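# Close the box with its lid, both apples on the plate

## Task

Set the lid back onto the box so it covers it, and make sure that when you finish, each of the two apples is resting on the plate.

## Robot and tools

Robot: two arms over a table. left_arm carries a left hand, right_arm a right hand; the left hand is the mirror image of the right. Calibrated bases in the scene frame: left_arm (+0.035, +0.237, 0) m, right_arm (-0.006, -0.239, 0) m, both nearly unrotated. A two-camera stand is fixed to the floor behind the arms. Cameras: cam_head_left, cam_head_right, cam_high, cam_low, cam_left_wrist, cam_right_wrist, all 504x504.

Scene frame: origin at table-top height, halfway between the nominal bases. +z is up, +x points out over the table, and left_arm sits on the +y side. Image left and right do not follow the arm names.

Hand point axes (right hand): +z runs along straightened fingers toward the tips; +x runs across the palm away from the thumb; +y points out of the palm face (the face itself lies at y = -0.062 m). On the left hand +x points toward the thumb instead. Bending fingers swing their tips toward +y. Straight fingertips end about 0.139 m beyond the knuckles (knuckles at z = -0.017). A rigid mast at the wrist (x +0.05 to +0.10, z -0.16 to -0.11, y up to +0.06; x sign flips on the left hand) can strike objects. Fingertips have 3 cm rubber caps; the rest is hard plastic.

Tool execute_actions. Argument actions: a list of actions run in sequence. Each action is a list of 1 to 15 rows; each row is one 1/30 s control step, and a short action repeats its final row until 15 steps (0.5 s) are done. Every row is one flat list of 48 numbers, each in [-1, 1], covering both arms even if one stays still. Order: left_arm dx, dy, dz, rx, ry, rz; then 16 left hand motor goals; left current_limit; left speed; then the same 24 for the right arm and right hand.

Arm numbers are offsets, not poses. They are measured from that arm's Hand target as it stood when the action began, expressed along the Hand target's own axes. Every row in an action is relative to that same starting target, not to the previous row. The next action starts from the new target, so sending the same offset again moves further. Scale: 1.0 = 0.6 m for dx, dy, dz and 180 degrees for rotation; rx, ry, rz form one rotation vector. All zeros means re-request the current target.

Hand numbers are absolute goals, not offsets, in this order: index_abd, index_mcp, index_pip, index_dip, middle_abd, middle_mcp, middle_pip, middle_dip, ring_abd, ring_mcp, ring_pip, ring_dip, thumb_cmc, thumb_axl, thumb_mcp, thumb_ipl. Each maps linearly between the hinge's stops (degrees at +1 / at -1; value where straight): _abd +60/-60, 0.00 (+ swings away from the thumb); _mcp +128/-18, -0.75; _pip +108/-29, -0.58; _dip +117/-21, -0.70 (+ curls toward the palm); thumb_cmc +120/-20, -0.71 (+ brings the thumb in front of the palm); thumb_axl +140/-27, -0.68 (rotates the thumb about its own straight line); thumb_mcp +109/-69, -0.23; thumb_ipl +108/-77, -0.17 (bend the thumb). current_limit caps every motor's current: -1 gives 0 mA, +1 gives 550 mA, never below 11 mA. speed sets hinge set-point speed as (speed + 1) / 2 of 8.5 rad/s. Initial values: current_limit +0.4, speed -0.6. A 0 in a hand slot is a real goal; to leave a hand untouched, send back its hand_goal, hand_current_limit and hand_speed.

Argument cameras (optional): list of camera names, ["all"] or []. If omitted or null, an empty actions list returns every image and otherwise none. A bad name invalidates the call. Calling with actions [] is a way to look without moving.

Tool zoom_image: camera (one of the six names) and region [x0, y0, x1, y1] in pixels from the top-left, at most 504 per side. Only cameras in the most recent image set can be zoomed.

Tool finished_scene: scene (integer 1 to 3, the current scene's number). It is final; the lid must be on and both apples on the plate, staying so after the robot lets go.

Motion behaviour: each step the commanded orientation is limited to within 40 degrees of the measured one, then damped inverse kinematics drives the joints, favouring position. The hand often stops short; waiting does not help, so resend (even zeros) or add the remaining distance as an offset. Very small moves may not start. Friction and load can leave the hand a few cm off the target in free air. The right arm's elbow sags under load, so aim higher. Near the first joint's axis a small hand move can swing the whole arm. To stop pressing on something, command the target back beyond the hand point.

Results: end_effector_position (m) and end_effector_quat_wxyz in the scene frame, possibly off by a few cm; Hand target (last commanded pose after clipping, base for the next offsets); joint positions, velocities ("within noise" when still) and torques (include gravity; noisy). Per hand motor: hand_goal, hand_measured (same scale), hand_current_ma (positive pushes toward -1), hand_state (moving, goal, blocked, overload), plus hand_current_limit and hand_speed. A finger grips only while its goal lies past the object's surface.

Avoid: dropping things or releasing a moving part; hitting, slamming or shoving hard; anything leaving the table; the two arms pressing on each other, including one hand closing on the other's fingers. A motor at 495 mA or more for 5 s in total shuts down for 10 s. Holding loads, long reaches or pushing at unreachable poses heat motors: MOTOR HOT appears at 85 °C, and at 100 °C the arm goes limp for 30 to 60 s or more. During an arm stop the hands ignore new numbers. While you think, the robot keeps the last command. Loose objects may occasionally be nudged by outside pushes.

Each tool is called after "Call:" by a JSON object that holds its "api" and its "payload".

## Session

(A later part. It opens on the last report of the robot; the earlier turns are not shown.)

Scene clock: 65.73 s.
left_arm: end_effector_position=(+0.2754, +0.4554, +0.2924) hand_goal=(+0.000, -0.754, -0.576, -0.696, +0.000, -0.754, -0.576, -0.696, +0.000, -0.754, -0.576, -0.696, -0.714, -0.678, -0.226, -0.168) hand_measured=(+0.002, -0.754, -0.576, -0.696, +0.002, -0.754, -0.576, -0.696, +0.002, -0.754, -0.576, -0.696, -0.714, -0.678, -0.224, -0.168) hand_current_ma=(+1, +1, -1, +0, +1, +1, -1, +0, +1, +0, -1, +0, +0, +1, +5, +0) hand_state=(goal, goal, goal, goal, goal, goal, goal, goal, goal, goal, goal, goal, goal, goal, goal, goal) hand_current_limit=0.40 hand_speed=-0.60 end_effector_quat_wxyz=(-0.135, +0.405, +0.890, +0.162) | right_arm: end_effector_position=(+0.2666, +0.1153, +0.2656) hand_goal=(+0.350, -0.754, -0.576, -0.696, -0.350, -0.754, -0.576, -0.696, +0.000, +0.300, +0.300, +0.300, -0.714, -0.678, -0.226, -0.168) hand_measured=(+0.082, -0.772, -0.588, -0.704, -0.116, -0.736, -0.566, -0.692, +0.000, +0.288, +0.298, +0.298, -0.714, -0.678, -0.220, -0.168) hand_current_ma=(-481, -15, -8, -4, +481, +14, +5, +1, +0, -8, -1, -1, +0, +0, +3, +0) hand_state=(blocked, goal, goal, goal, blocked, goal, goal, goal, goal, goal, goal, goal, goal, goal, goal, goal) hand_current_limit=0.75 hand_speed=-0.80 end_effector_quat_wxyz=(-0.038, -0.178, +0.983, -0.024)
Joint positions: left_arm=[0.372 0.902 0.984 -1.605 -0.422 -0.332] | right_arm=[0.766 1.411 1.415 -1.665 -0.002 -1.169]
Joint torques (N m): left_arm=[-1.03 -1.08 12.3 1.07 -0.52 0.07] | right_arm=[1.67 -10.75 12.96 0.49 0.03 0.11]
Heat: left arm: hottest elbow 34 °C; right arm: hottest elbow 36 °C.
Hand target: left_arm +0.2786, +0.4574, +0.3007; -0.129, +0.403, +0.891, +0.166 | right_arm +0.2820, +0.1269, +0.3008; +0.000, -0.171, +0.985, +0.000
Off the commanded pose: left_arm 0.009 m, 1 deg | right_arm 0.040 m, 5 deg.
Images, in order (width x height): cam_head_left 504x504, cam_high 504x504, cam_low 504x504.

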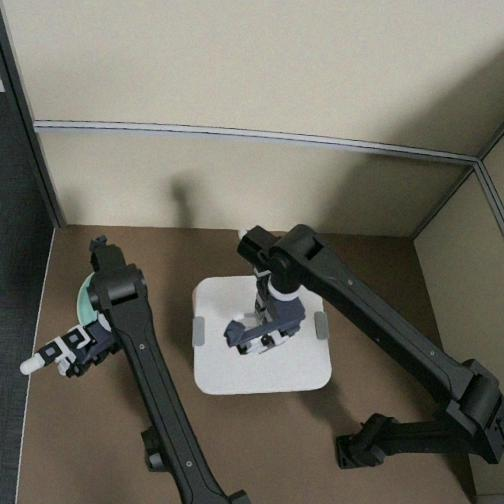

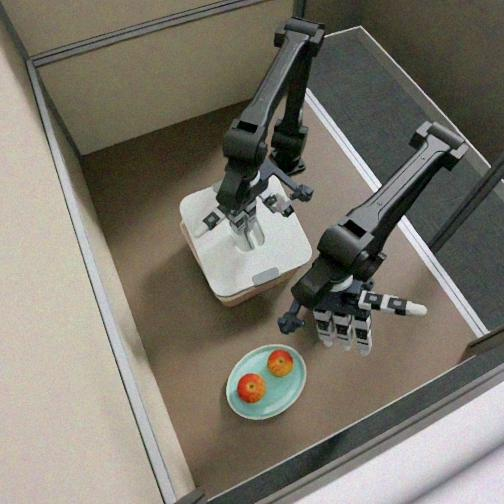

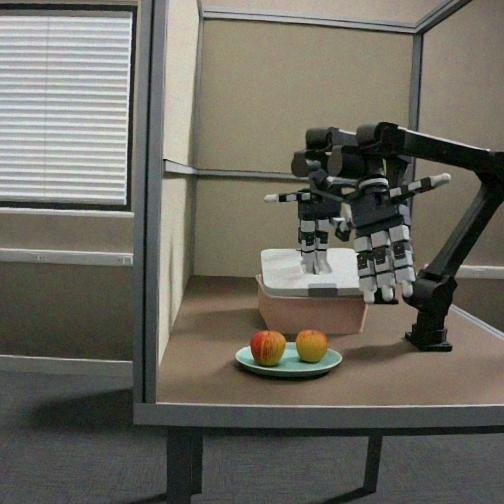

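Call:
{"api": "execute_actions", "payload": {"actions": [[[0,0,0,0,0,0,0,-0.754,-0.576,-0.696,0,-0.754,-0.576,-0.696,0,-0.754,-0.576,-0.696,-0.714,-0.678,-0.226,-0.168,0.4,-0.6,-0.0132,0.0245,0.015,0,0,-0.0125,0.35,-0.754,-0.576,-0.696,-0.35,-0.754,-0.576,-0.696,0,0.3,0.3,0.3,-0.714,-0.678,-0.226,-0.168,0.75,-0.8]]], "cameras": ["cam_head_left", "cam_low", "cam_high"]}}

Call:
{"api": "zoom_image", "payload": {"camera": "cam_head_left", "region": [170, 250, 350, 410]}}

Call:
{"api": "zoom_image", "payload": {"camera": "cam_low", "region": [220, 200, 400, 350]}}

Call:
{"api": "zoom_image", "payload": {"camera": "cam_high", "region": [160, 160, 330, 320]}}

Scene clock: 68.43 s.
left_arm: end_effector_position=(+0.2754, +0.4554, +0.2924) hand_goal=(+0.000, -0.754, -0.576, -0.696, +0.000, -0.754, -0.576, -0.696, +0.000, -0.754, -0.576, -0.696, -0.714, -0.678, -0.226, -0.168) hand_measured=(+0.002, -0.754, -0.576, -0.696, +0.002, -0.754, -0.576, -0.696, +0.002, -0.754, -0.576, -0.696, -0.714, -0.678, -0.224, -0.168) hand_current_ma=(+1, +1, -1, +0, +1, +1, -1, +0, +1, +0, -1, +0, +0, +1, +5, +0) hand_state=(goal, goal, goal, goal, goal, goal, goal, goal, goal, goal, goal, goal, goal, goal, goal, goal) hand_current_limit=0.40 hand_speed=-0.60 end_effector_quat_wxyz=(-0.135, +0.405, +0.890, +0.162) | right_arm: end_effector_position=(+0.2727, +0.1245, +0.2587) hand_goal=(+0.350, -0.754, -0.576, -0.696, -0.350, -0.754, -0.576, -0.696, +0.000, +0.300, +0.300, +0.300, -0.714, -0.678, -0.226, -0.168) hand_measured=(+0.082, -0.772, -0.588, -0.704, -0.116, -0.738, -0.566, -0.692, +0.000, +0.288, +0.298, +0.298, -0.714, -0.678, -0.220, -0.168) hand_current_ma=(-481, -15, -8, -4, +481, +13, +5, +1, +0, -8, -1, -1, +0, +0, +3, +0) hand_state=(blocked, goal, goal, goal, blocked, goal, goal, goal, goal, goal, goal, goal, goal, goal, goal, goal) hand_current_limit=0.75 hand_speed=-0.80 end_effector_quat_wxyz=(-0.039, -0.180, +0.983, -0.025)
Joint positions: left_arm=[0.372 0.902 0.984 -1.605 -0.422 -0.332] | right_arm=[0.772 1.442 1.429 -1.651 -0.002 -1.169]
Joint torques (N m): left_arm=[-1.14 -1.08 12.31 1.06 -0.52 0.08] | right_arm=[2.61 -9.11 13.12 0.69 0 -0.13]
Heat: left arm: hottest elbow 34 °C; right arm: hottest elbow 37 °C.
Hand target: left_arm +0.2786, +0.4574, +0.3007; -0.129, +0.403, +0.891, +0.166 | right_arm +0.2844, +0.1434, +0.2918; +0.000, -0.190, +0.982, +0.000
Off the commanded pose: left_arm 0.009 m, 1 deg | right_arm 0.040 m, 5 deg.
Images, in order (width x height): cam_head_left 504x504, cam_high 504x504, cam_low 504x504.

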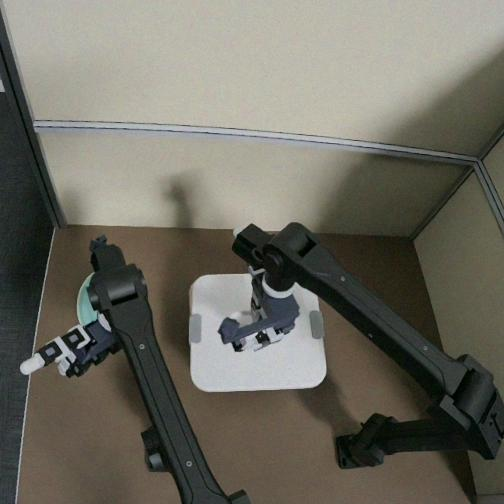

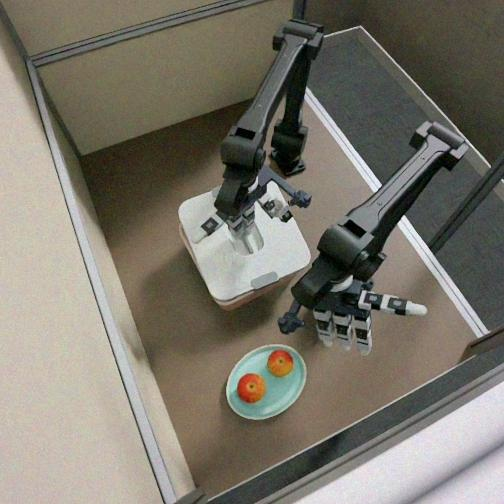

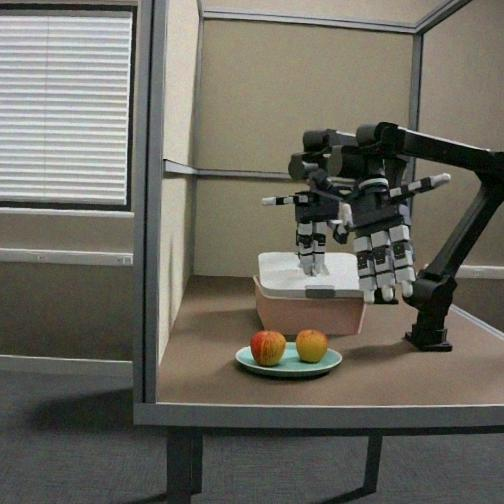

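Scaled by 2.800.

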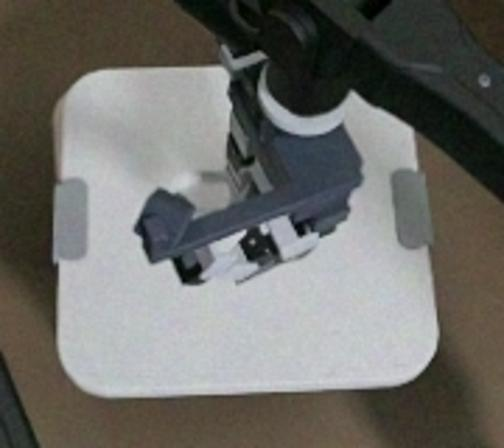

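Scaled by 2.800.

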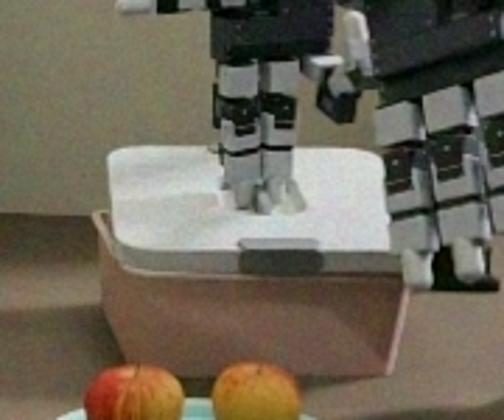

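Scaled by 2.965.

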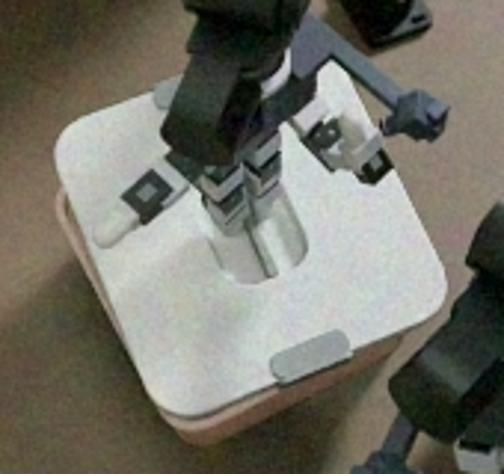

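Call:
{"api": "execute_actions", "payload": {"actions": [[[0,0,0,0,0,0,0,-0.754,-0.576,-0.696,0,-0.754,-0.576,-0.696,0,-0.754,-0.576,-0.696,-0.714,-0.678,-0.226,-0.168,0.4,-0.6,0,-0.01,-0.03,0,0,0,0.35,-0.754,-0.576,-0.696,-0.35,-0.754,-0.576,-0.696,0,0.3,0.3,0.3,-0.714,-0.678,-0.226,-0.168,0.75,-0.8]],[[0,0,0,0,0,0,0,-0.754,-0.576,-0.696,0,-0.754,-0.576,-0.696,0,-0.754,-0.576,-0.696,-0.714,-0.678,-0.226,-0.168,0.4,-0.6,0,0.01,-0.015,0,0,0,0.35,-0.754,-0.576,-0.696,-0.35,-0.754,-0.576,-0.696,0,0.3,0.3,0.3,-0.714,-0.678,-0.226,-0.168,0.75,-0.8]]], "cameras": ["cam_head_left", "cam_low", "cam_high", "cam_head_right"]}}

Call:
{"api": "zoom_image", "payload": {"camera": "cam_head_left", "region": [170, 250, 350, 410]}}

Call:
{"api": "zoom_image", "payload": {"camera": "cam_low", "region": [220, 200, 400, 350]}}

Call:
{"api": "zoom_image", "payload": {"camera": "cam_head_right", "region": [170, 250, 350, 410]}}

Scene clock: 72.33 s.
left_arm: end_effector_position=(+0.2754, +0.4554, +0.2924) hand_goal=(+0.000, -0.754, -0.576, -0.696, +0.000, -0.754, -0.576, -0.696, +0.000, -0.754, -0.576, -0.696, -0.714, -0.678, -0.226, -0.168) hand_measured=(+0.002, -0.754, -0.576, -0.696, +0.002, -0.754, -0.576, -0.696, +0.002, -0.754, -0.576, -0.696, -0.714, -0.678, -0.224, -0.168) hand_current_ma=(+1, +1, -1, +0, +1, +1, -1, +0, +1, +0, -1, +0, +0, +1, +5, +0) hand_state=(goal, goal, goal, goal, goal, goal, goal, goal, goal, goal, goal, goal, goal, goal, goal, goal) hand_current_limit=0.40 hand_speed=-0.60 end_effector_quat_wxyz=(-0.135, +0.405, +0.890, +0.162) | right_arm: end_effector_position=(+0.2791, +0.1313, +0.2854) hand_goal=(+0.350, -0.754, -0.576, -0.696, -0.350, -0.754, -0.576, -0.696, +0.000, +0.300, +0.300, +0.300, -0.714, -0.678, -0.226, -0.168) hand_measured=(+0.082, -0.772, -0.588, -0.704, -0.116, -0.738, -0.566, -0.692, +0.000, +0.288, +0.298, +0.298, -0.714, -0.678, -0.220, -0.168) hand_current_ma=(-481, -15, -8, -4, +481, +13, +5, +1, +0, -8, -1, -1, +0, +0, +3, +0) hand_state=(blocked, goal, goal, goal, blocked, goal, goal, goal, goal, goal, goal, goal, goal, goal, goal, goal) hand_current_limit=0.75 hand_speed=-0.80 end_effector_quat_wxyz=(-0.023, -0.186, +0.982, -0.014)
Joint positions: left_arm=[0.372 0.902 0.984 -1.605 -0.422 -0.332] | right_arm=[0.772 1.443 1.497 -1.678 -0.001 -1.179]
Joint torques (N m): left_arm=[-1.14 -1.03 12.31 1.02 -0.53 0.07] | right_arm=[1.32 -9.88 13.09 -0.39 -0.11 -0.04]
Heat: left arm: hottest elbow 34 °C; right arm: hottest elbow 38 °C.
Hand target: left_arm +0.2786, +0.4574, +0.3007; -0.129, +0.403, +0.891, +0.166 | right_arm +0.2845, +0.1435, +0.3188; +0.000, -0.190, +0.982, +0.000
Off the commanded pose: left_arm 0.009 m, 1 deg | right_arm 0.036 m, 3 deg.
joint sent to its limit (right arm) — joint 4 (wrist pitch), lower limit. The joint targets still meet the commanded pose.
Images, in order (width x height): cam_head_left 504x504, cam_head_right 504x504, cam_high 504x504, cam_low 504x504.

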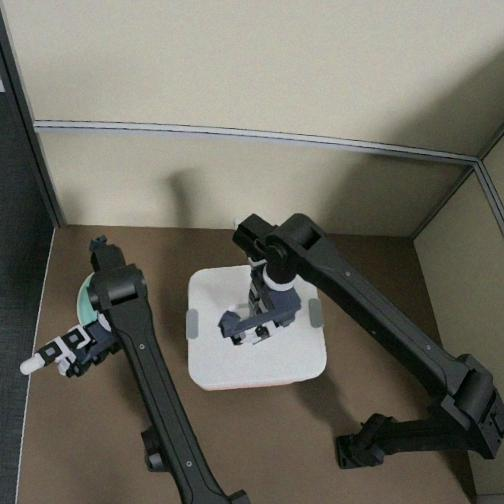

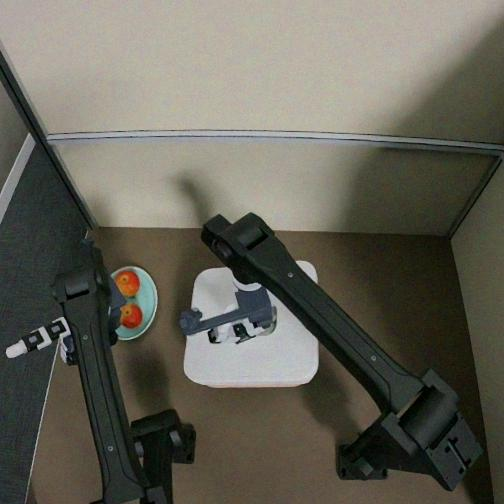

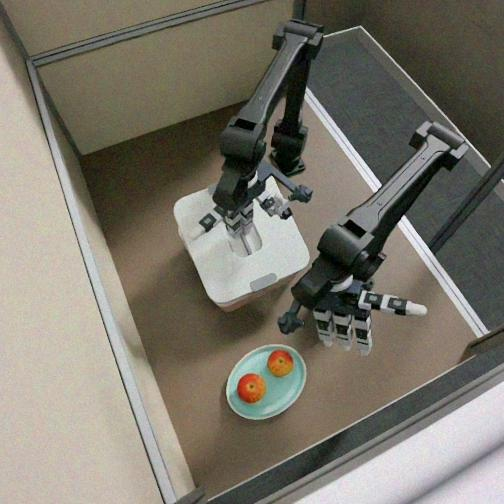

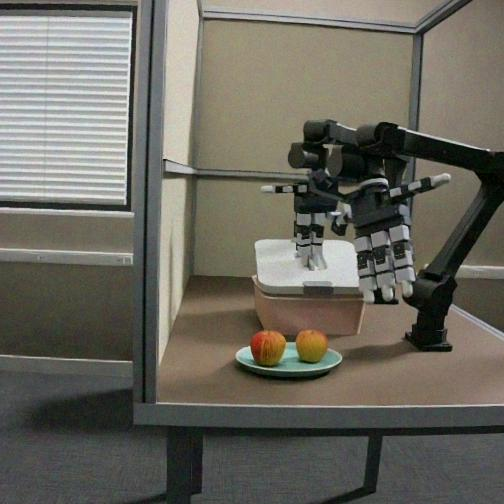

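Scaled by 2.800.

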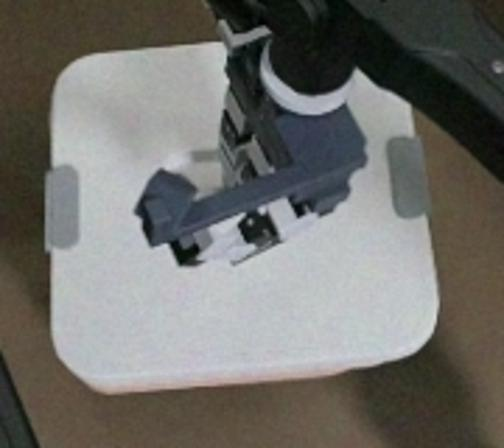

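Scaled by 2.800.

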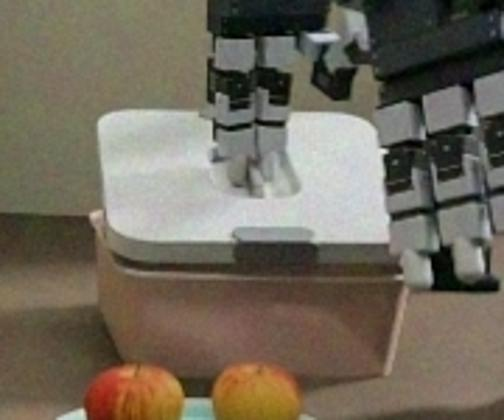

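Scaled by 2.800.

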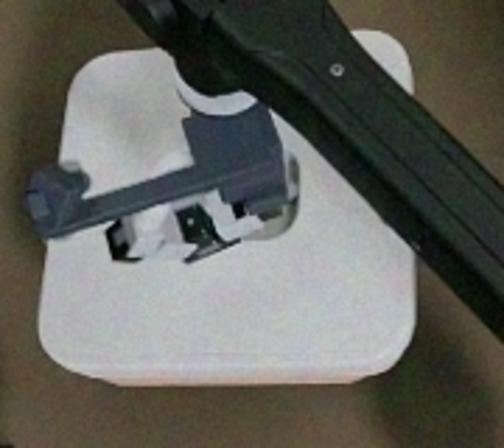

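Call:
{"api": "zoom_image", "payload": {"camera": "cam_high", "region": [160, 160, 330, 320]}}

Call:
{"api": "zoom_image", "payload": {"camera": "cam_low", "region": [240, 260, 380, 350]}}

Scaled by 2.965.

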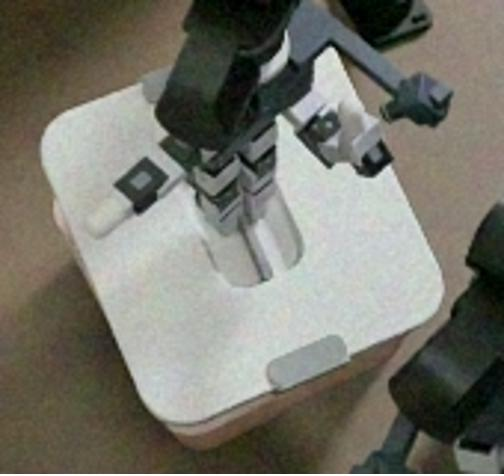

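Scaled by 3.600.

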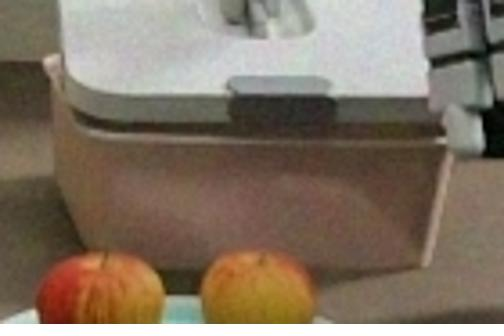

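Call:
{"api": "execute_actions", "payload": {"actions": [[[0,0,0,0,0,0,0,-0.754,-0.576,-0.696,0,-0.754,-0.576,-0.696,0,-0.754,-0.576,-0.696,-0.714,-0.678,-0.226,-0.168,0.4,-0.6,0.0373,-0.0928,0,0,0,0,0.35,-0.754,-0.576,-0.696,-0.35,-0.754,-0.576,-0.696,0,0.3,0.3,0.3,-0.714,-0.678,-0.226,-0.168,0.75,-0.8]],[[0,0,0,0,0,0,0,-0.754,-0.576,-0.696,0,-0.754,-0.576,-0.696,0,-0.754,-0.576,-0.696,-0.714,-0.678,-0.226,-0.168,0.4,-0.6,0.0373,-0.0928,0,0,0,0,0.35,-0.754,-0.576,-0.696,-0.35,-0.754,-0.576,-0.696,0,0.3,0.3,0.3,-0.714,-0.678,-0.226,-0.168,0.75,-0.8]]], "cameras": ["cam_head_left", "cam_low", "cam_high", "cam_head_right"]}}

Call:
{"api": "zoom_image", "payload": {"camera": "cam_head_left", "region": [180, 260, 360, 420]}}

Call:
{"api": "zoom_image", "payload": {"camera": "cam_low", "region": [240, 230, 380, 350]}}

Call:
{"api": "zoom_image", "payload": {"camera": "cam_head_right", "region": [170, 250, 350, 410]}}

Scene clock: 79.40 s.
left_arm: end_effector_position=(+0.2754, +0.4554, +0.2924) hand_goal=(+0.000, -0.754, -0.576, -0.696, +0.000, -0.754, -0.576, -0.696, +0.000, -0.754, -0.576, -0.696, -0.714, -0.678, -0.226, -0.168) hand_measured=(+0.002, -0.754, -0.576, -0.696, +0.002, -0.754, -0.576, -0.696, +0.002, -0.754, -0.576, -0.696, -0.714, -0.678, -0.224, -0.168) hand_current_ma=(+1, +1, -1, +0, +1, +1, -1, +0, +1, +0, -1, +0, +0, +1, +5, +0) hand_state=(goal, goal, goal, goal, goal, goal, goal, goal, goal, goal, goal, goal, goal, goal, goal, goal) hand_current_limit=0.40 hand_speed=-0.60 end_effector_quat_wxyz=(-0.135, +0.405, +0.890, +0.162) | right_arm: end_effector_position=(+0.2874, +0.0204, +0.3031) hand_goal=(+0.350, -0.754, -0.576, -0.696, -0.350, -0.754, -0.576, -0.696, +0.000, +0.300, +0.300, +0.300, -0.714, -0.678, -0.226, -0.168) hand_measured=(+0.082, -0.772, -0.586, -0.702, -0.120, -0.738, -0.564, -0.688, +0.000, +0.288, +0.298, +0.298, -0.714, -0.678, -0.220, -0.168) hand_current_ma=(-481, -16, -5, -2, +481, +14, +8, +3, +0, -8, -1, -1, +0, +0, +3, +0) hand_state=(blocked, goal, goal, goal, blocked, goal, goal, goal, goal, goal, goal, goal, goal, goal, goal, goal) hand_current_limit=0.75 hand_speed=-0.80 end_effector_quat_wxyz=(-0.007, -0.181, +0.983, -0.001)
Joint positions: left_arm=[0.372 0.902 0.984 -1.605 -0.422 -0.332] | right_arm=[0.524 1.263 1.365 -1.686 -0.003 -1.418]
Joint torques (N m): left_arm=[-1.03 -1.2 12.36 1.05 -0.52 0.08] | right_arm=[1.9 -8.23 9.33 -0.03 -0.19 -0.11]
Heat: left arm: hottest elbow 35 °C; right arm: hottest elbow 39 °C.
Hand target: left_arm +0.2786, +0.4574, +0.3007; -0.129, +0.403, +0.891, +0.166 | right_arm +0.2846, +0.0234, +0.3188; +0.000, -0.190, +0.982, +0.000
Off the commanded pose: left_arm 0.009 m, 1 deg | right_arm 0.016 m, 1 deg.
joint sent to its limit (right arm) — joint 4 (wrist pitch), lower limit. The joint targets still meet the commanded pose.
Images, in order (width x height): cam_head_left 504x504, cam_head_right 504x504, cam_high 504x504, cam_low 504x504.

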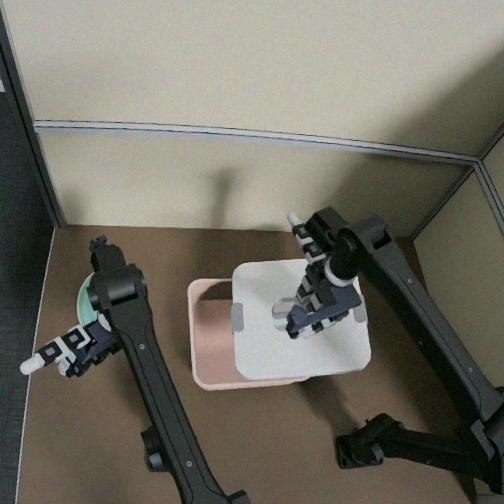

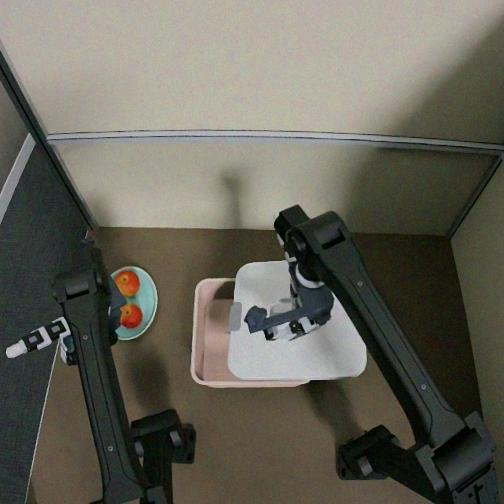

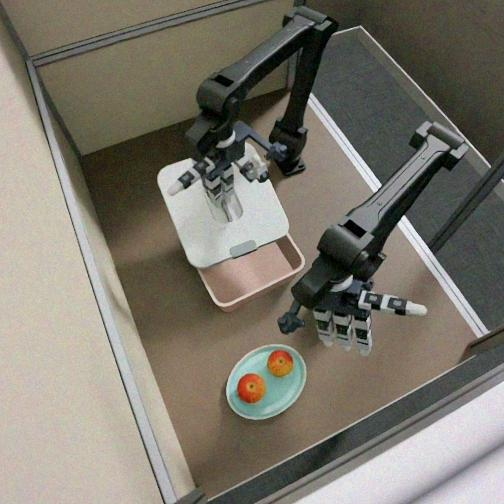

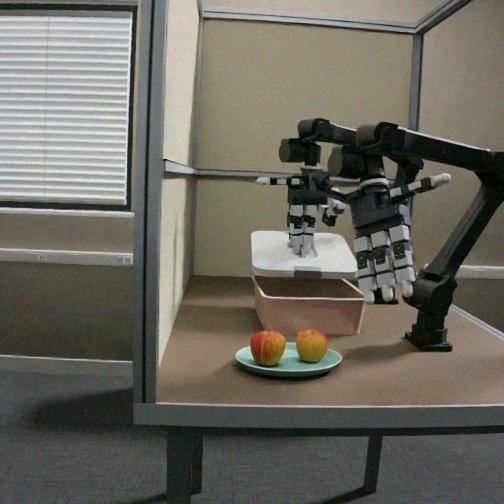

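Scaled by 2.800.

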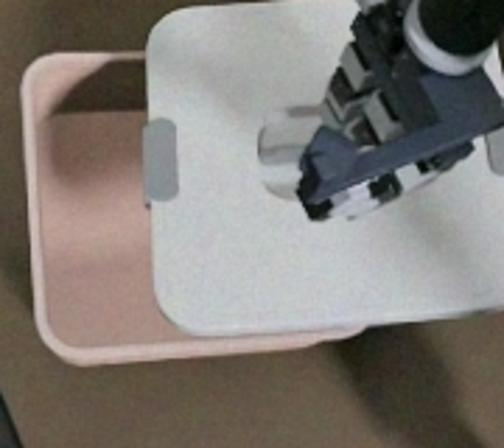

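Scaled by 3.600.

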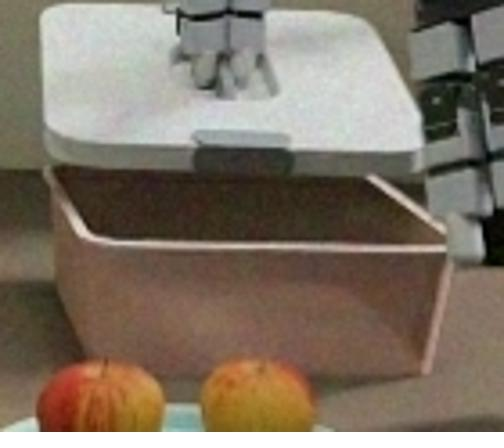

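Scaled by 2.800.

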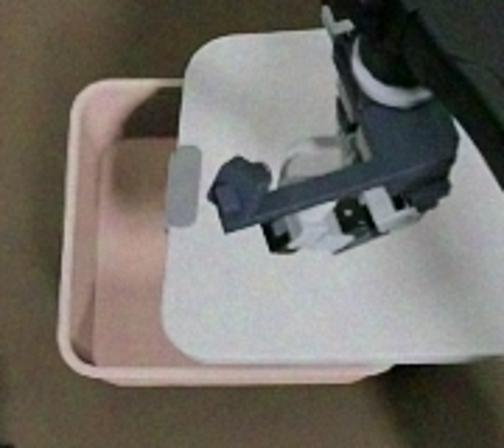

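Call:
{"api": "execute_actions", "payload": {"actions": [[[0,0,0,0,0,0,0,-0.754,-0.576,-0.696,0,-0.754,-0.576,-0.696,0,-0.754,-0.576,-0.696,-0.714,-0.678,-0.226,-0.168,0.4,-0.6,-0.0246,0.0745,0,0,0,-0.0047,0.35,-0.754,-0.576,-0.696,-0.35,-0.754,-0.576,-0.696,0,0.3,0.3,0.3,-0.714,-0.678,-0.226,-0.168,0.75,-0.8]],[[0,0,0,0,0,0,0,-0.754,-0.576,-0.696,0,-0.754,-0.576,-0.696,0,-0.754,-0.576,-0.696,-0.714,-0.678,-0.226,-0.168,0.4,-0.6,-0.0246,0.0745,0,0,0,-0.0047,0.35,-0.754,-0.576,-0.696,-0.35,-0.754,-0.576,-0.696,0,0.3,0.3,0.3,-0.714,-0.678,-0.226,-0.168,0.75,-0.8]],[[0,0,0,0,0,0,0,-0.754,-0.576,-0.696,0,-0.754,-0.576,-0.696,0,-0.754,-0.576,-0.696,-0.714,-0.678,-0.226,-0.168,0.4,-0.6,-0.0246,0.0745,0,0,0,-0.0047,0.35,-0.754,-0.576,-0.696,-0.35,-0.754,-0.576,-0.696,0,0.3,0.3,0.3,-0.714,-0.678,-0.226,-0.168,0.75,-0.8]]], "cameras": ["cam_head_left", "cam_low", "cam_high", "cam_head_right"]}}

Call:
{"api": "zoom_image", "payload": {"camera": "cam_head_left", "region": [170, 250, 350, 410]}}

Call:
{"api": "zoom_image", "payload": {"camera": "cam_low", "region": [240, 230, 380, 350]}}

Call:
{"api": "zoom_image", "payload": {"camera": "cam_head_right", "region": [170, 250, 350, 410]}}

Scene clock: 84.60 s.
left_arm: end_effector_position=(+0.2754, +0.4554, +0.2924) hand_goal=(+0.000, -0.754, -0.576, -0.696, +0.000, -0.754, -0.576, -0.696, +0.000, -0.754, -0.576, -0.696, -0.714, -0.678, -0.226, -0.168) hand_measured=(+0.002, -0.754, -0.576, -0.696, +0.002, -0.754, -0.576, -0.696, +0.002, -0.754, -0.576, -0.696, -0.714, -0.678, -0.224, -0.168) hand_current_ma=(+1, +1, -1, +0, +1, +1, -1, +0, +1, +0, -1, +0, +0, +1, +5, +0) hand_state=(goal, goal, goal, goal, goal, goal, goal, goal, goal, goal, goal, goal, goal, goal, goal, goal) hand_current_limit=0.40 hand_speed=-0.60 end_effector_quat_wxyz=(-0.135, +0.405, +0.890, +0.162) | right_arm: end_effector_position=(+0.2622, +0.1568, +0.2853) hand_goal=(+0.350, -0.754, -0.576, -0.696, -0.350, -0.754, -0.576, -0.696, +0.000, +0.300, +0.300, +0.300, -0.714, -0.678, -0.226, -0.168) hand_measured=(+0.082, -0.774, -0.590, -0.704, -0.120, -0.734, -0.566, -0.690, +0.000, +0.288, +0.298, +0.298, -0.714, -0.678, -0.220, -0.168) hand_current_ma=(-481, -17, -9, -3, +481, +17, +6, +2, +0, -8, -1, -1, +0, +0, +3, +0) hand_state=(blocked, goal, goal, goal, blocked, goal, goal, goal, goal, goal, goal, goal, goal, goal, goal, goal) hand_current_limit=0.75 hand_speed=-0.80 end_effector_quat_wxyz=(-0.026, -0.220, +0.975, -0.015)
Joint positions: left_arm=[0.372 0.902 0.984 -1.605 -0.422 -0.332] | right_arm=[0.833 1.477 1.532 -1.686 -0.005 -1.187]
Joint torques (N m): left_arm=[-1.03 -1.2 12.31 1.01 -0.53 0.06] | right_arm=[0.62 -11.81 12.52 -0.14 0.02 0.04]
Heat: left arm: hottest elbow 35 °C; right arm: hottest elbow 39 °C.
Hand target: left_arm +0.2786, +0.4574, +0.3007; -0.129, +0.403, +0.891, +0.166 | right_arm +0.2734, +0.1642, +0.3187; +0.000, -0.212, +0.977, +0.000
Off the commanded pose: left_arm 0.009 m, 1 deg | right_arm 0.036 m, 4 deg.
joint sent to its limit (right arm) — joint 4 (wrist pitch), lower limit. The joint targets still meet the commanded pose.
Images, in order (width x height): cam_head_left 504x504, cam_head_right 504x504, cam_high 504x504, cam_low 504x504.

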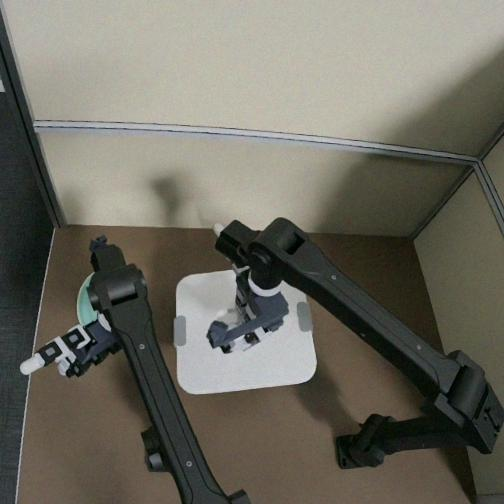

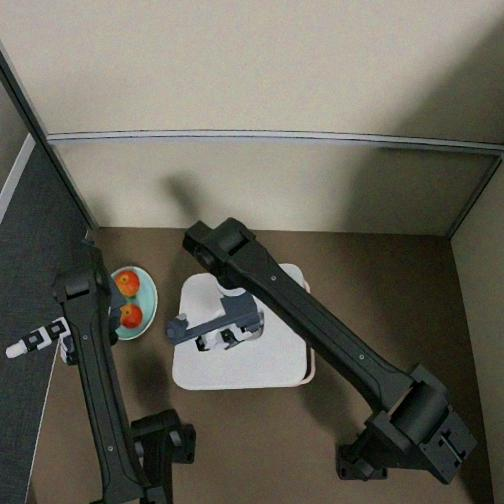

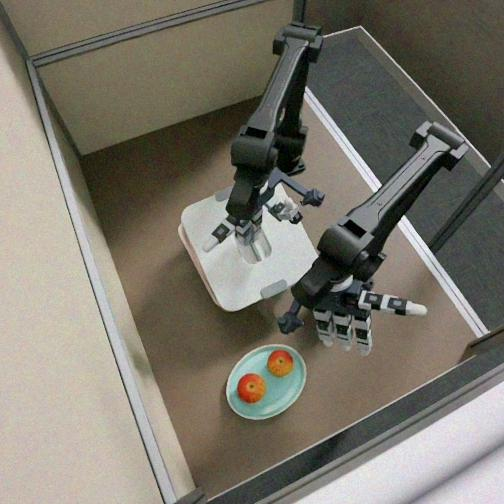

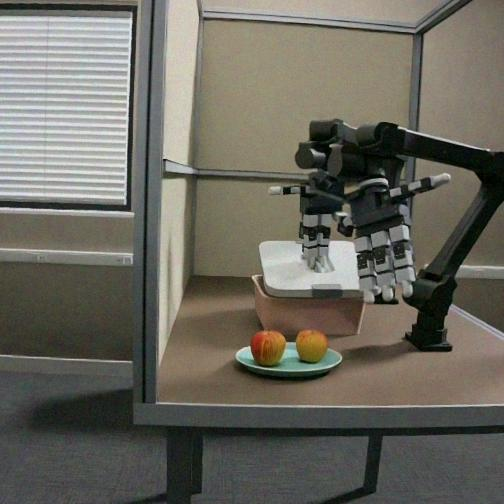

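Scaled by 2.800.

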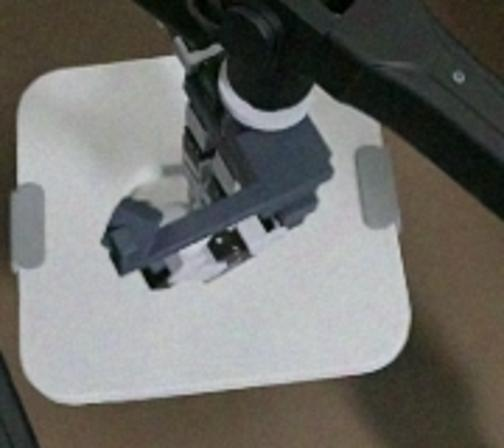

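Scaled by 3.600.

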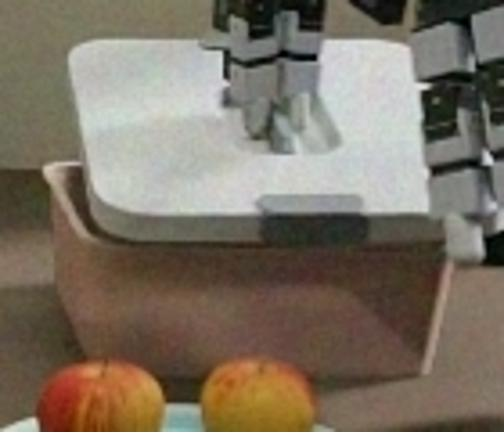

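Scaled by 2.800.

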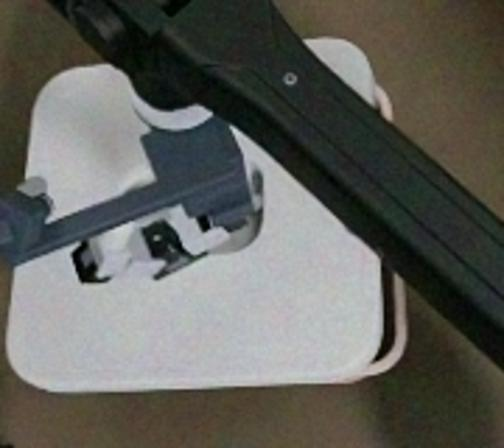

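Call:
{"api": "execute_actions", "payload": {"actions": [[[0,0,0,0,0,0,0,-0.754,-0.576,-0.696,0,-0.754,-0.576,-0.696,0,-0.754,-0.576,-0.696,-0.714,-0.678,-0.226,-0.168,0.4,-0.6,0.0034,-0.0223,0.0145,-0.0263,-0.019,0,0.35,-0.754,-0.576,-0.696,-0.35,-0.754,-0.576,-0.696,0,0.3,0.3,0.3,-0.714,-0.678,-0.226,-0.168,0.75,-0.8]],[[0,0,0,0,0,0,0,-0.754,-0.576,-0.696,0,-0.754,-0.576,-0.696,0,-0.754,-0.576,-0.696,-0.714,-0.678,-0.226,-0.168,0.4,-0.6,0.0034,-0.0223,0.0145,-0.0263,-0.019,0,0.35,-0.754,-0.576,-0.696,-0.35,-0.754,-0.576,-0.696,0,0.3,0.3,0.3,-0.714,-0.678,-0.226,-0.168,0.75,-0.8]]], "cameras": ["cam_head_left", "cam_low", "cam_high", "cam_head_right"]}}

Call:
{"api": "zoom_image", "payload": {"camera": "cam_head_left", "region": [170, 250, 350, 410]}}

Call:
{"api": "zoom_image", "payload": {"camera": "cam_low", "region": [240, 230, 380, 350]}}

Call:
{"api": "zoom_image", "payload": {"camera": "cam_head_right", "region": [170, 250, 350, 410]}}

Scene clock: 97.70 s.
left_arm: end_effector_position=(+0.2754, +0.4554, +0.2924) hand_goal=(+0.000, -0.754, -0.576, -0.696, +0.000, -0.754, -0.576, -0.696, +0.000, -0.754, -0.576, -0.696, -0.714, -0.678, -0.226, -0.168) hand_measured=(+0.002, -0.754, -0.576, -0.696, +0.002, -0.754, -0.576, -0.696, +0.002, -0.754, -0.576, -0.696, -0.714, -0.678, -0.224, -0.168) hand_current_ma=(+1, +1, -1, +0, +1, +1, -1, +0, +1, +0, -1, +0, +0, +1, +5, +0) hand_state=(goal, goal, goal, goal, goal, goal, goal, goal, goal, goal, goal, goal, goal, goal, goal, goal) hand_current_limit=0.40 hand_speed=-0.60 end_effector_quat_wxyz=(-0.135, +0.405, +0.890, +0.162) | right_arm: end_effector_position=(+0.2772, +0.1370, +0.2756) hand_goal=(+0.350, -0.754, -0.576, -0.696, -0.350, -0.754, -0.576, -0.696, +0.000, +0.300, +0.300, +0.300, -0.714, -0.678, -0.226, -0.168) hand_measured=(+0.082, -0.776, -0.590, -0.706, -0.120, -0.734, -0.564, -0.692, +0.000, +0.288, +0.298, +0.298, -0.714, -0.678, -0.220, -0.168) hand_current_ma=(-481, -21, -10, -5, +481, +19, +8, +2, +0, -7, -1, -1, +0, +0, +3, +0) hand_state=(blocked, blocked, goal, goal, blocked, blocked, goal, goal, goal, goal, goal, goal, goal, goal, goal, goal) hand_current_limit=0.75 hand_speed=-0.80 end_effector_quat_wxyz=(+0.011, -0.206, +0.976, +0.075)
Joint positions: left_arm=[0.372 0.902 0.984 -1.605 -0.422 -0.332] | right_arm=[0.732 1.363 1.343 -1.458 -0.119 -1.255]
Joint torques (N m): left_arm=[-1.14 -1.14 12.27 1.06 -0.53 0.06] | right_arm=[0.56 -11.4 9.72 1.11 -0.41 -0.04]
Heat: left arm: hottest elbow 35 °C; right arm: hottest elbow 42 °C.
Hand target: left_arm +0.2786, +0.4574, +0.3007; -0.129, +0.403, +0.891, +0.166 | right_arm +0.2810, +0.1391, +0.3002; +0.041, -0.211, +0.972, +0.093
Off the commanded pose: left_arm 0.009 m, 1 deg | right_arm 0.025 m, 4 deg.
Images, in order (width x height): cam_head_left 504x504, cam_head_right 504x504, cam_high 504x504, cam_low 504x504.

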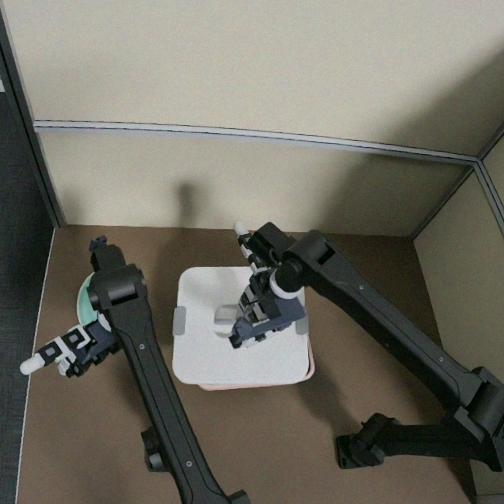

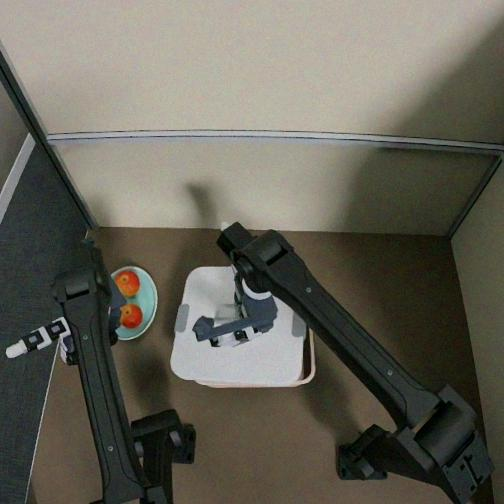

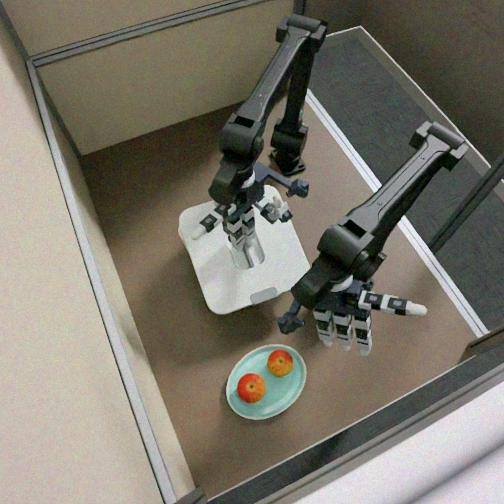

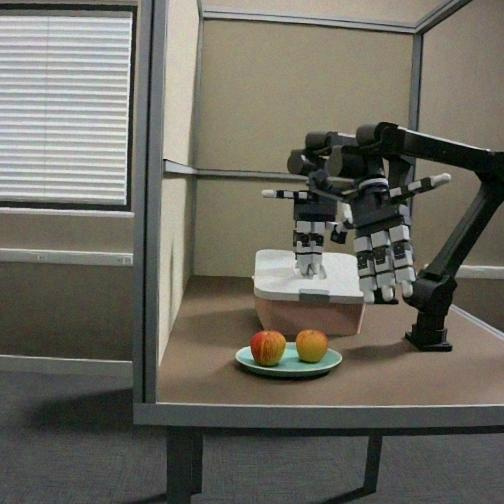

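Scaled by 2.800.

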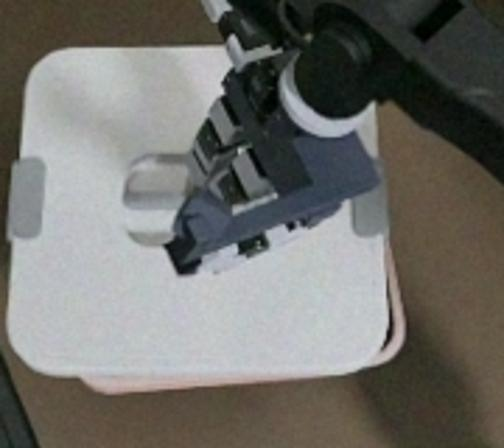

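Scaled by 3.600.

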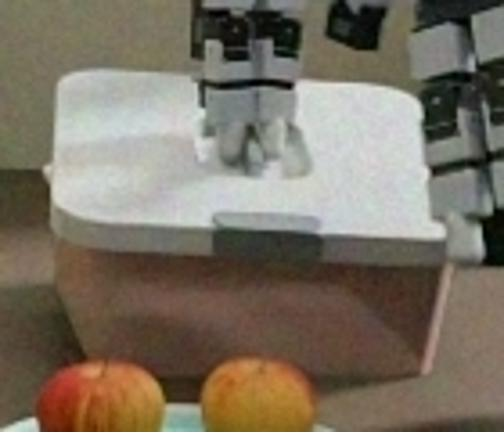

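Scaled by 2.800.

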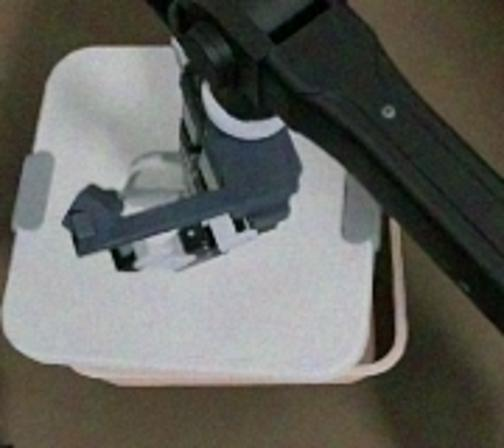

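Call:
{"api": "execute_actions", "payload": {"actions": [[[0,0,0,0,0,0,0,-0.754,-0.576,-0.696,0,-0.754,-0.576,-0.696,0,-0.754,-0.576,-0.696,-0.714,-0.678,-0.226,-0.168,0.4,-0.6,0.0398,-0.0227,0.0085,-0.0036,0.0049,-0.0293,0.35,-0.754,-0.576,-0.696,-0.35,-0.754,-0.576,-0.696,0,0.3,0.3,0.3,-0.714,-0.678,-0.226,-0.168,0.75,-0.8]]], "cameras": ["cam_head_left", "cam_low", "cam_head_right", "cam_right_wrist"]}}

Call:
{"api": "zoom_image", "payload": {"camera": "cam_head_left", "region": [170, 250, 350, 410]}}

Call:
{"api": "zoom_image", "payload": {"camera": "cam_low", "region": [240, 230, 380, 350]}}

Call:
{"api": "zoom_image", "payload": {"camera": "cam_right_wrist", "region": [100, 0, 350, 250]}}

Scene clock: 104.07 s.
left_arm: end_effector_position=(+0.2754, +0.4554, +0.2924) hand_goal=(+0.000, -0.754, -0.576, -0.696, +0.000, -0.754, -0.576, -0.696, +0.000, -0.754, -0.576, -0.696, -0.714, -0.678, -0.226, -0.168) hand_measured=(+0.002, -0.754, -0.576, -0.696, +0.002, -0.754, -0.576, -0.696, +0.002, -0.754, -0.576, -0.696, -0.714, -0.678, -0.224, -0.168) hand_current_ma=(+1, +1, -1, +0, +1, +1, -1, +0, +1, +0, -1, +0, +0, +1, +5, +0) hand_state=(goal, goal, goal, goal, goal, goal, goal, goal, goal, goal, goal, goal, goal, goal, goal, goal) hand_current_limit=0.40 hand_speed=-0.60 end_effector_quat_wxyz=(-0.135, +0.405, +0.890, +0.162) | right_arm: end_effector_position=(+0.2612, +0.1187, +0.2685) hand_goal=(+0.350, -0.754, -0.576, -0.696, -0.350, -0.754, -0.576, -0.696, +0.000, +0.300, +0.300, +0.300, -0.714, -0.678, -0.226, -0.168) hand_measured=(+0.084, -0.778, -0.590, -0.706, -0.120, -0.734, -0.564, -0.692, +0.000, +0.288, +0.298, +0.298, -0.716, -0.678, -0.220, -0.168) hand_current_ma=(-481, -26, -10, -5, +481, +18, +8, +2, +0, -7, -1, -1, +0, +0, +3, +0) hand_state=(blocked, blocked, goal, goal, blocked, blocked, goal, goal, goal, goal, goal, goal, goal, goal, goal, goal) hand_current_limit=0.75 hand_speed=-0.80 end_effector_quat_wxyz=(+0.011, -0.254, +0.964, +0.081)
Joint positions: left_arm=[0.372 0.902 0.984 -1.605 -0.422 -0.332] | right_arm=[0.706 1.321 1.282 -1.441 -0.138 -1.379]
Joint torques (N m): left_arm=[-1.2 -1.03 12.33 1.05 -0.52 0.08] | right_arm=[0.32 -11.11 9.58 0.61 -0.42 -0.14]
Heat: left arm: hottest elbow 35 °C; right arm: hottest elbow 41 °C.
Hand target: left_arm +0.2786, +0.4574, +0.3007; -0.129, +0.403, +0.891, +0.166 | right_arm +0.2651, +0.1183, +0.2901; +0.036, -0.256, +0.961, +0.095
Off the commanded pose: left_arm 0.009 m, 1 deg | right_arm 0.022 m, 3 deg.
Images, in order (width x height): cam_head_left 504x504, cam_head_right 504x504, cam_low 504x504, cam_right_wrist 504x504.

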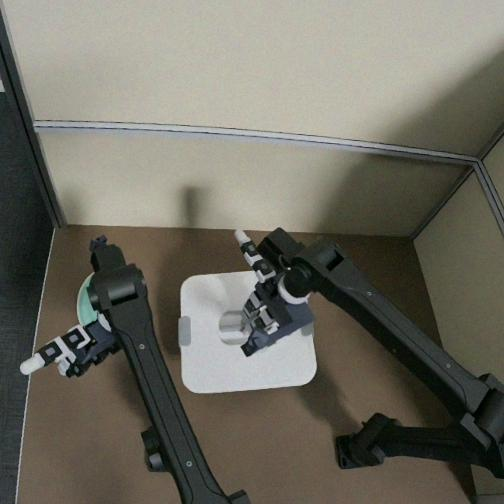

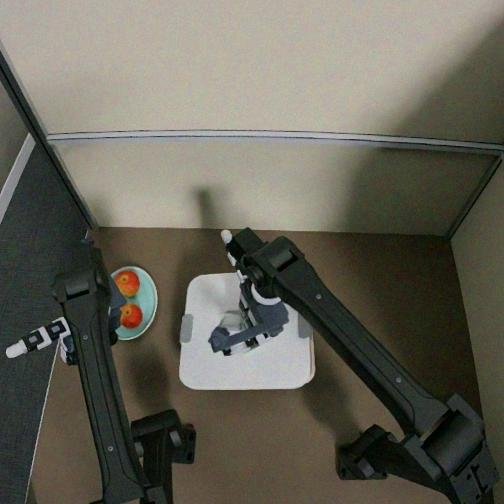

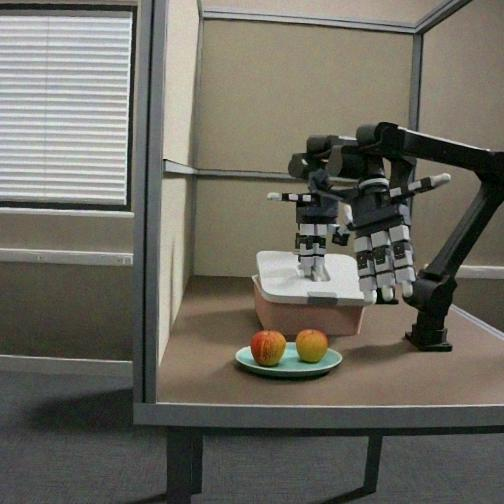

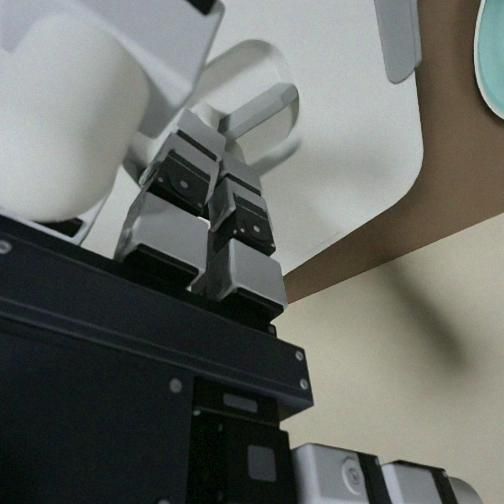

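Scaled by 2.800.

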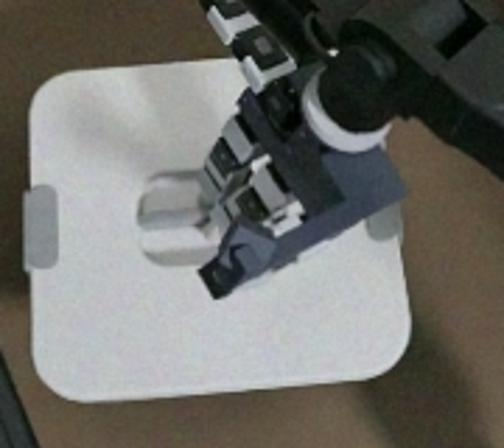

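Scaled by 3.600.

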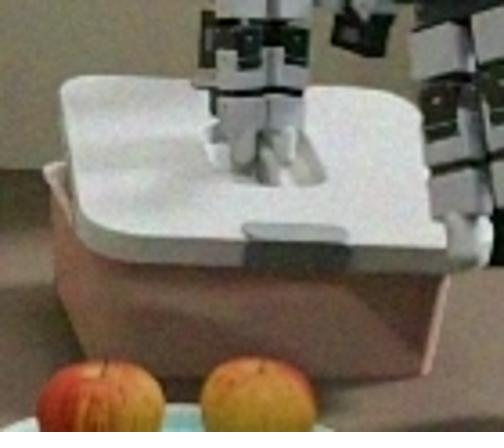

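Scaled by 2.016.

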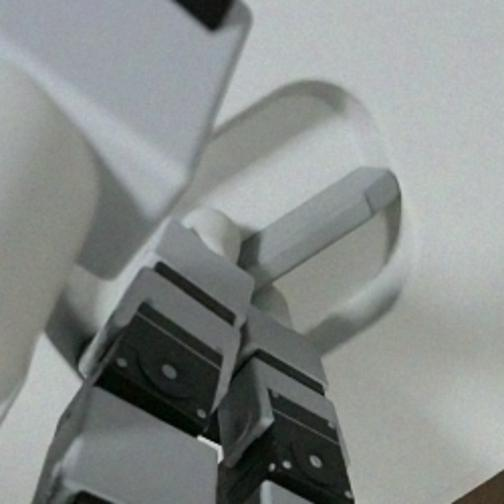

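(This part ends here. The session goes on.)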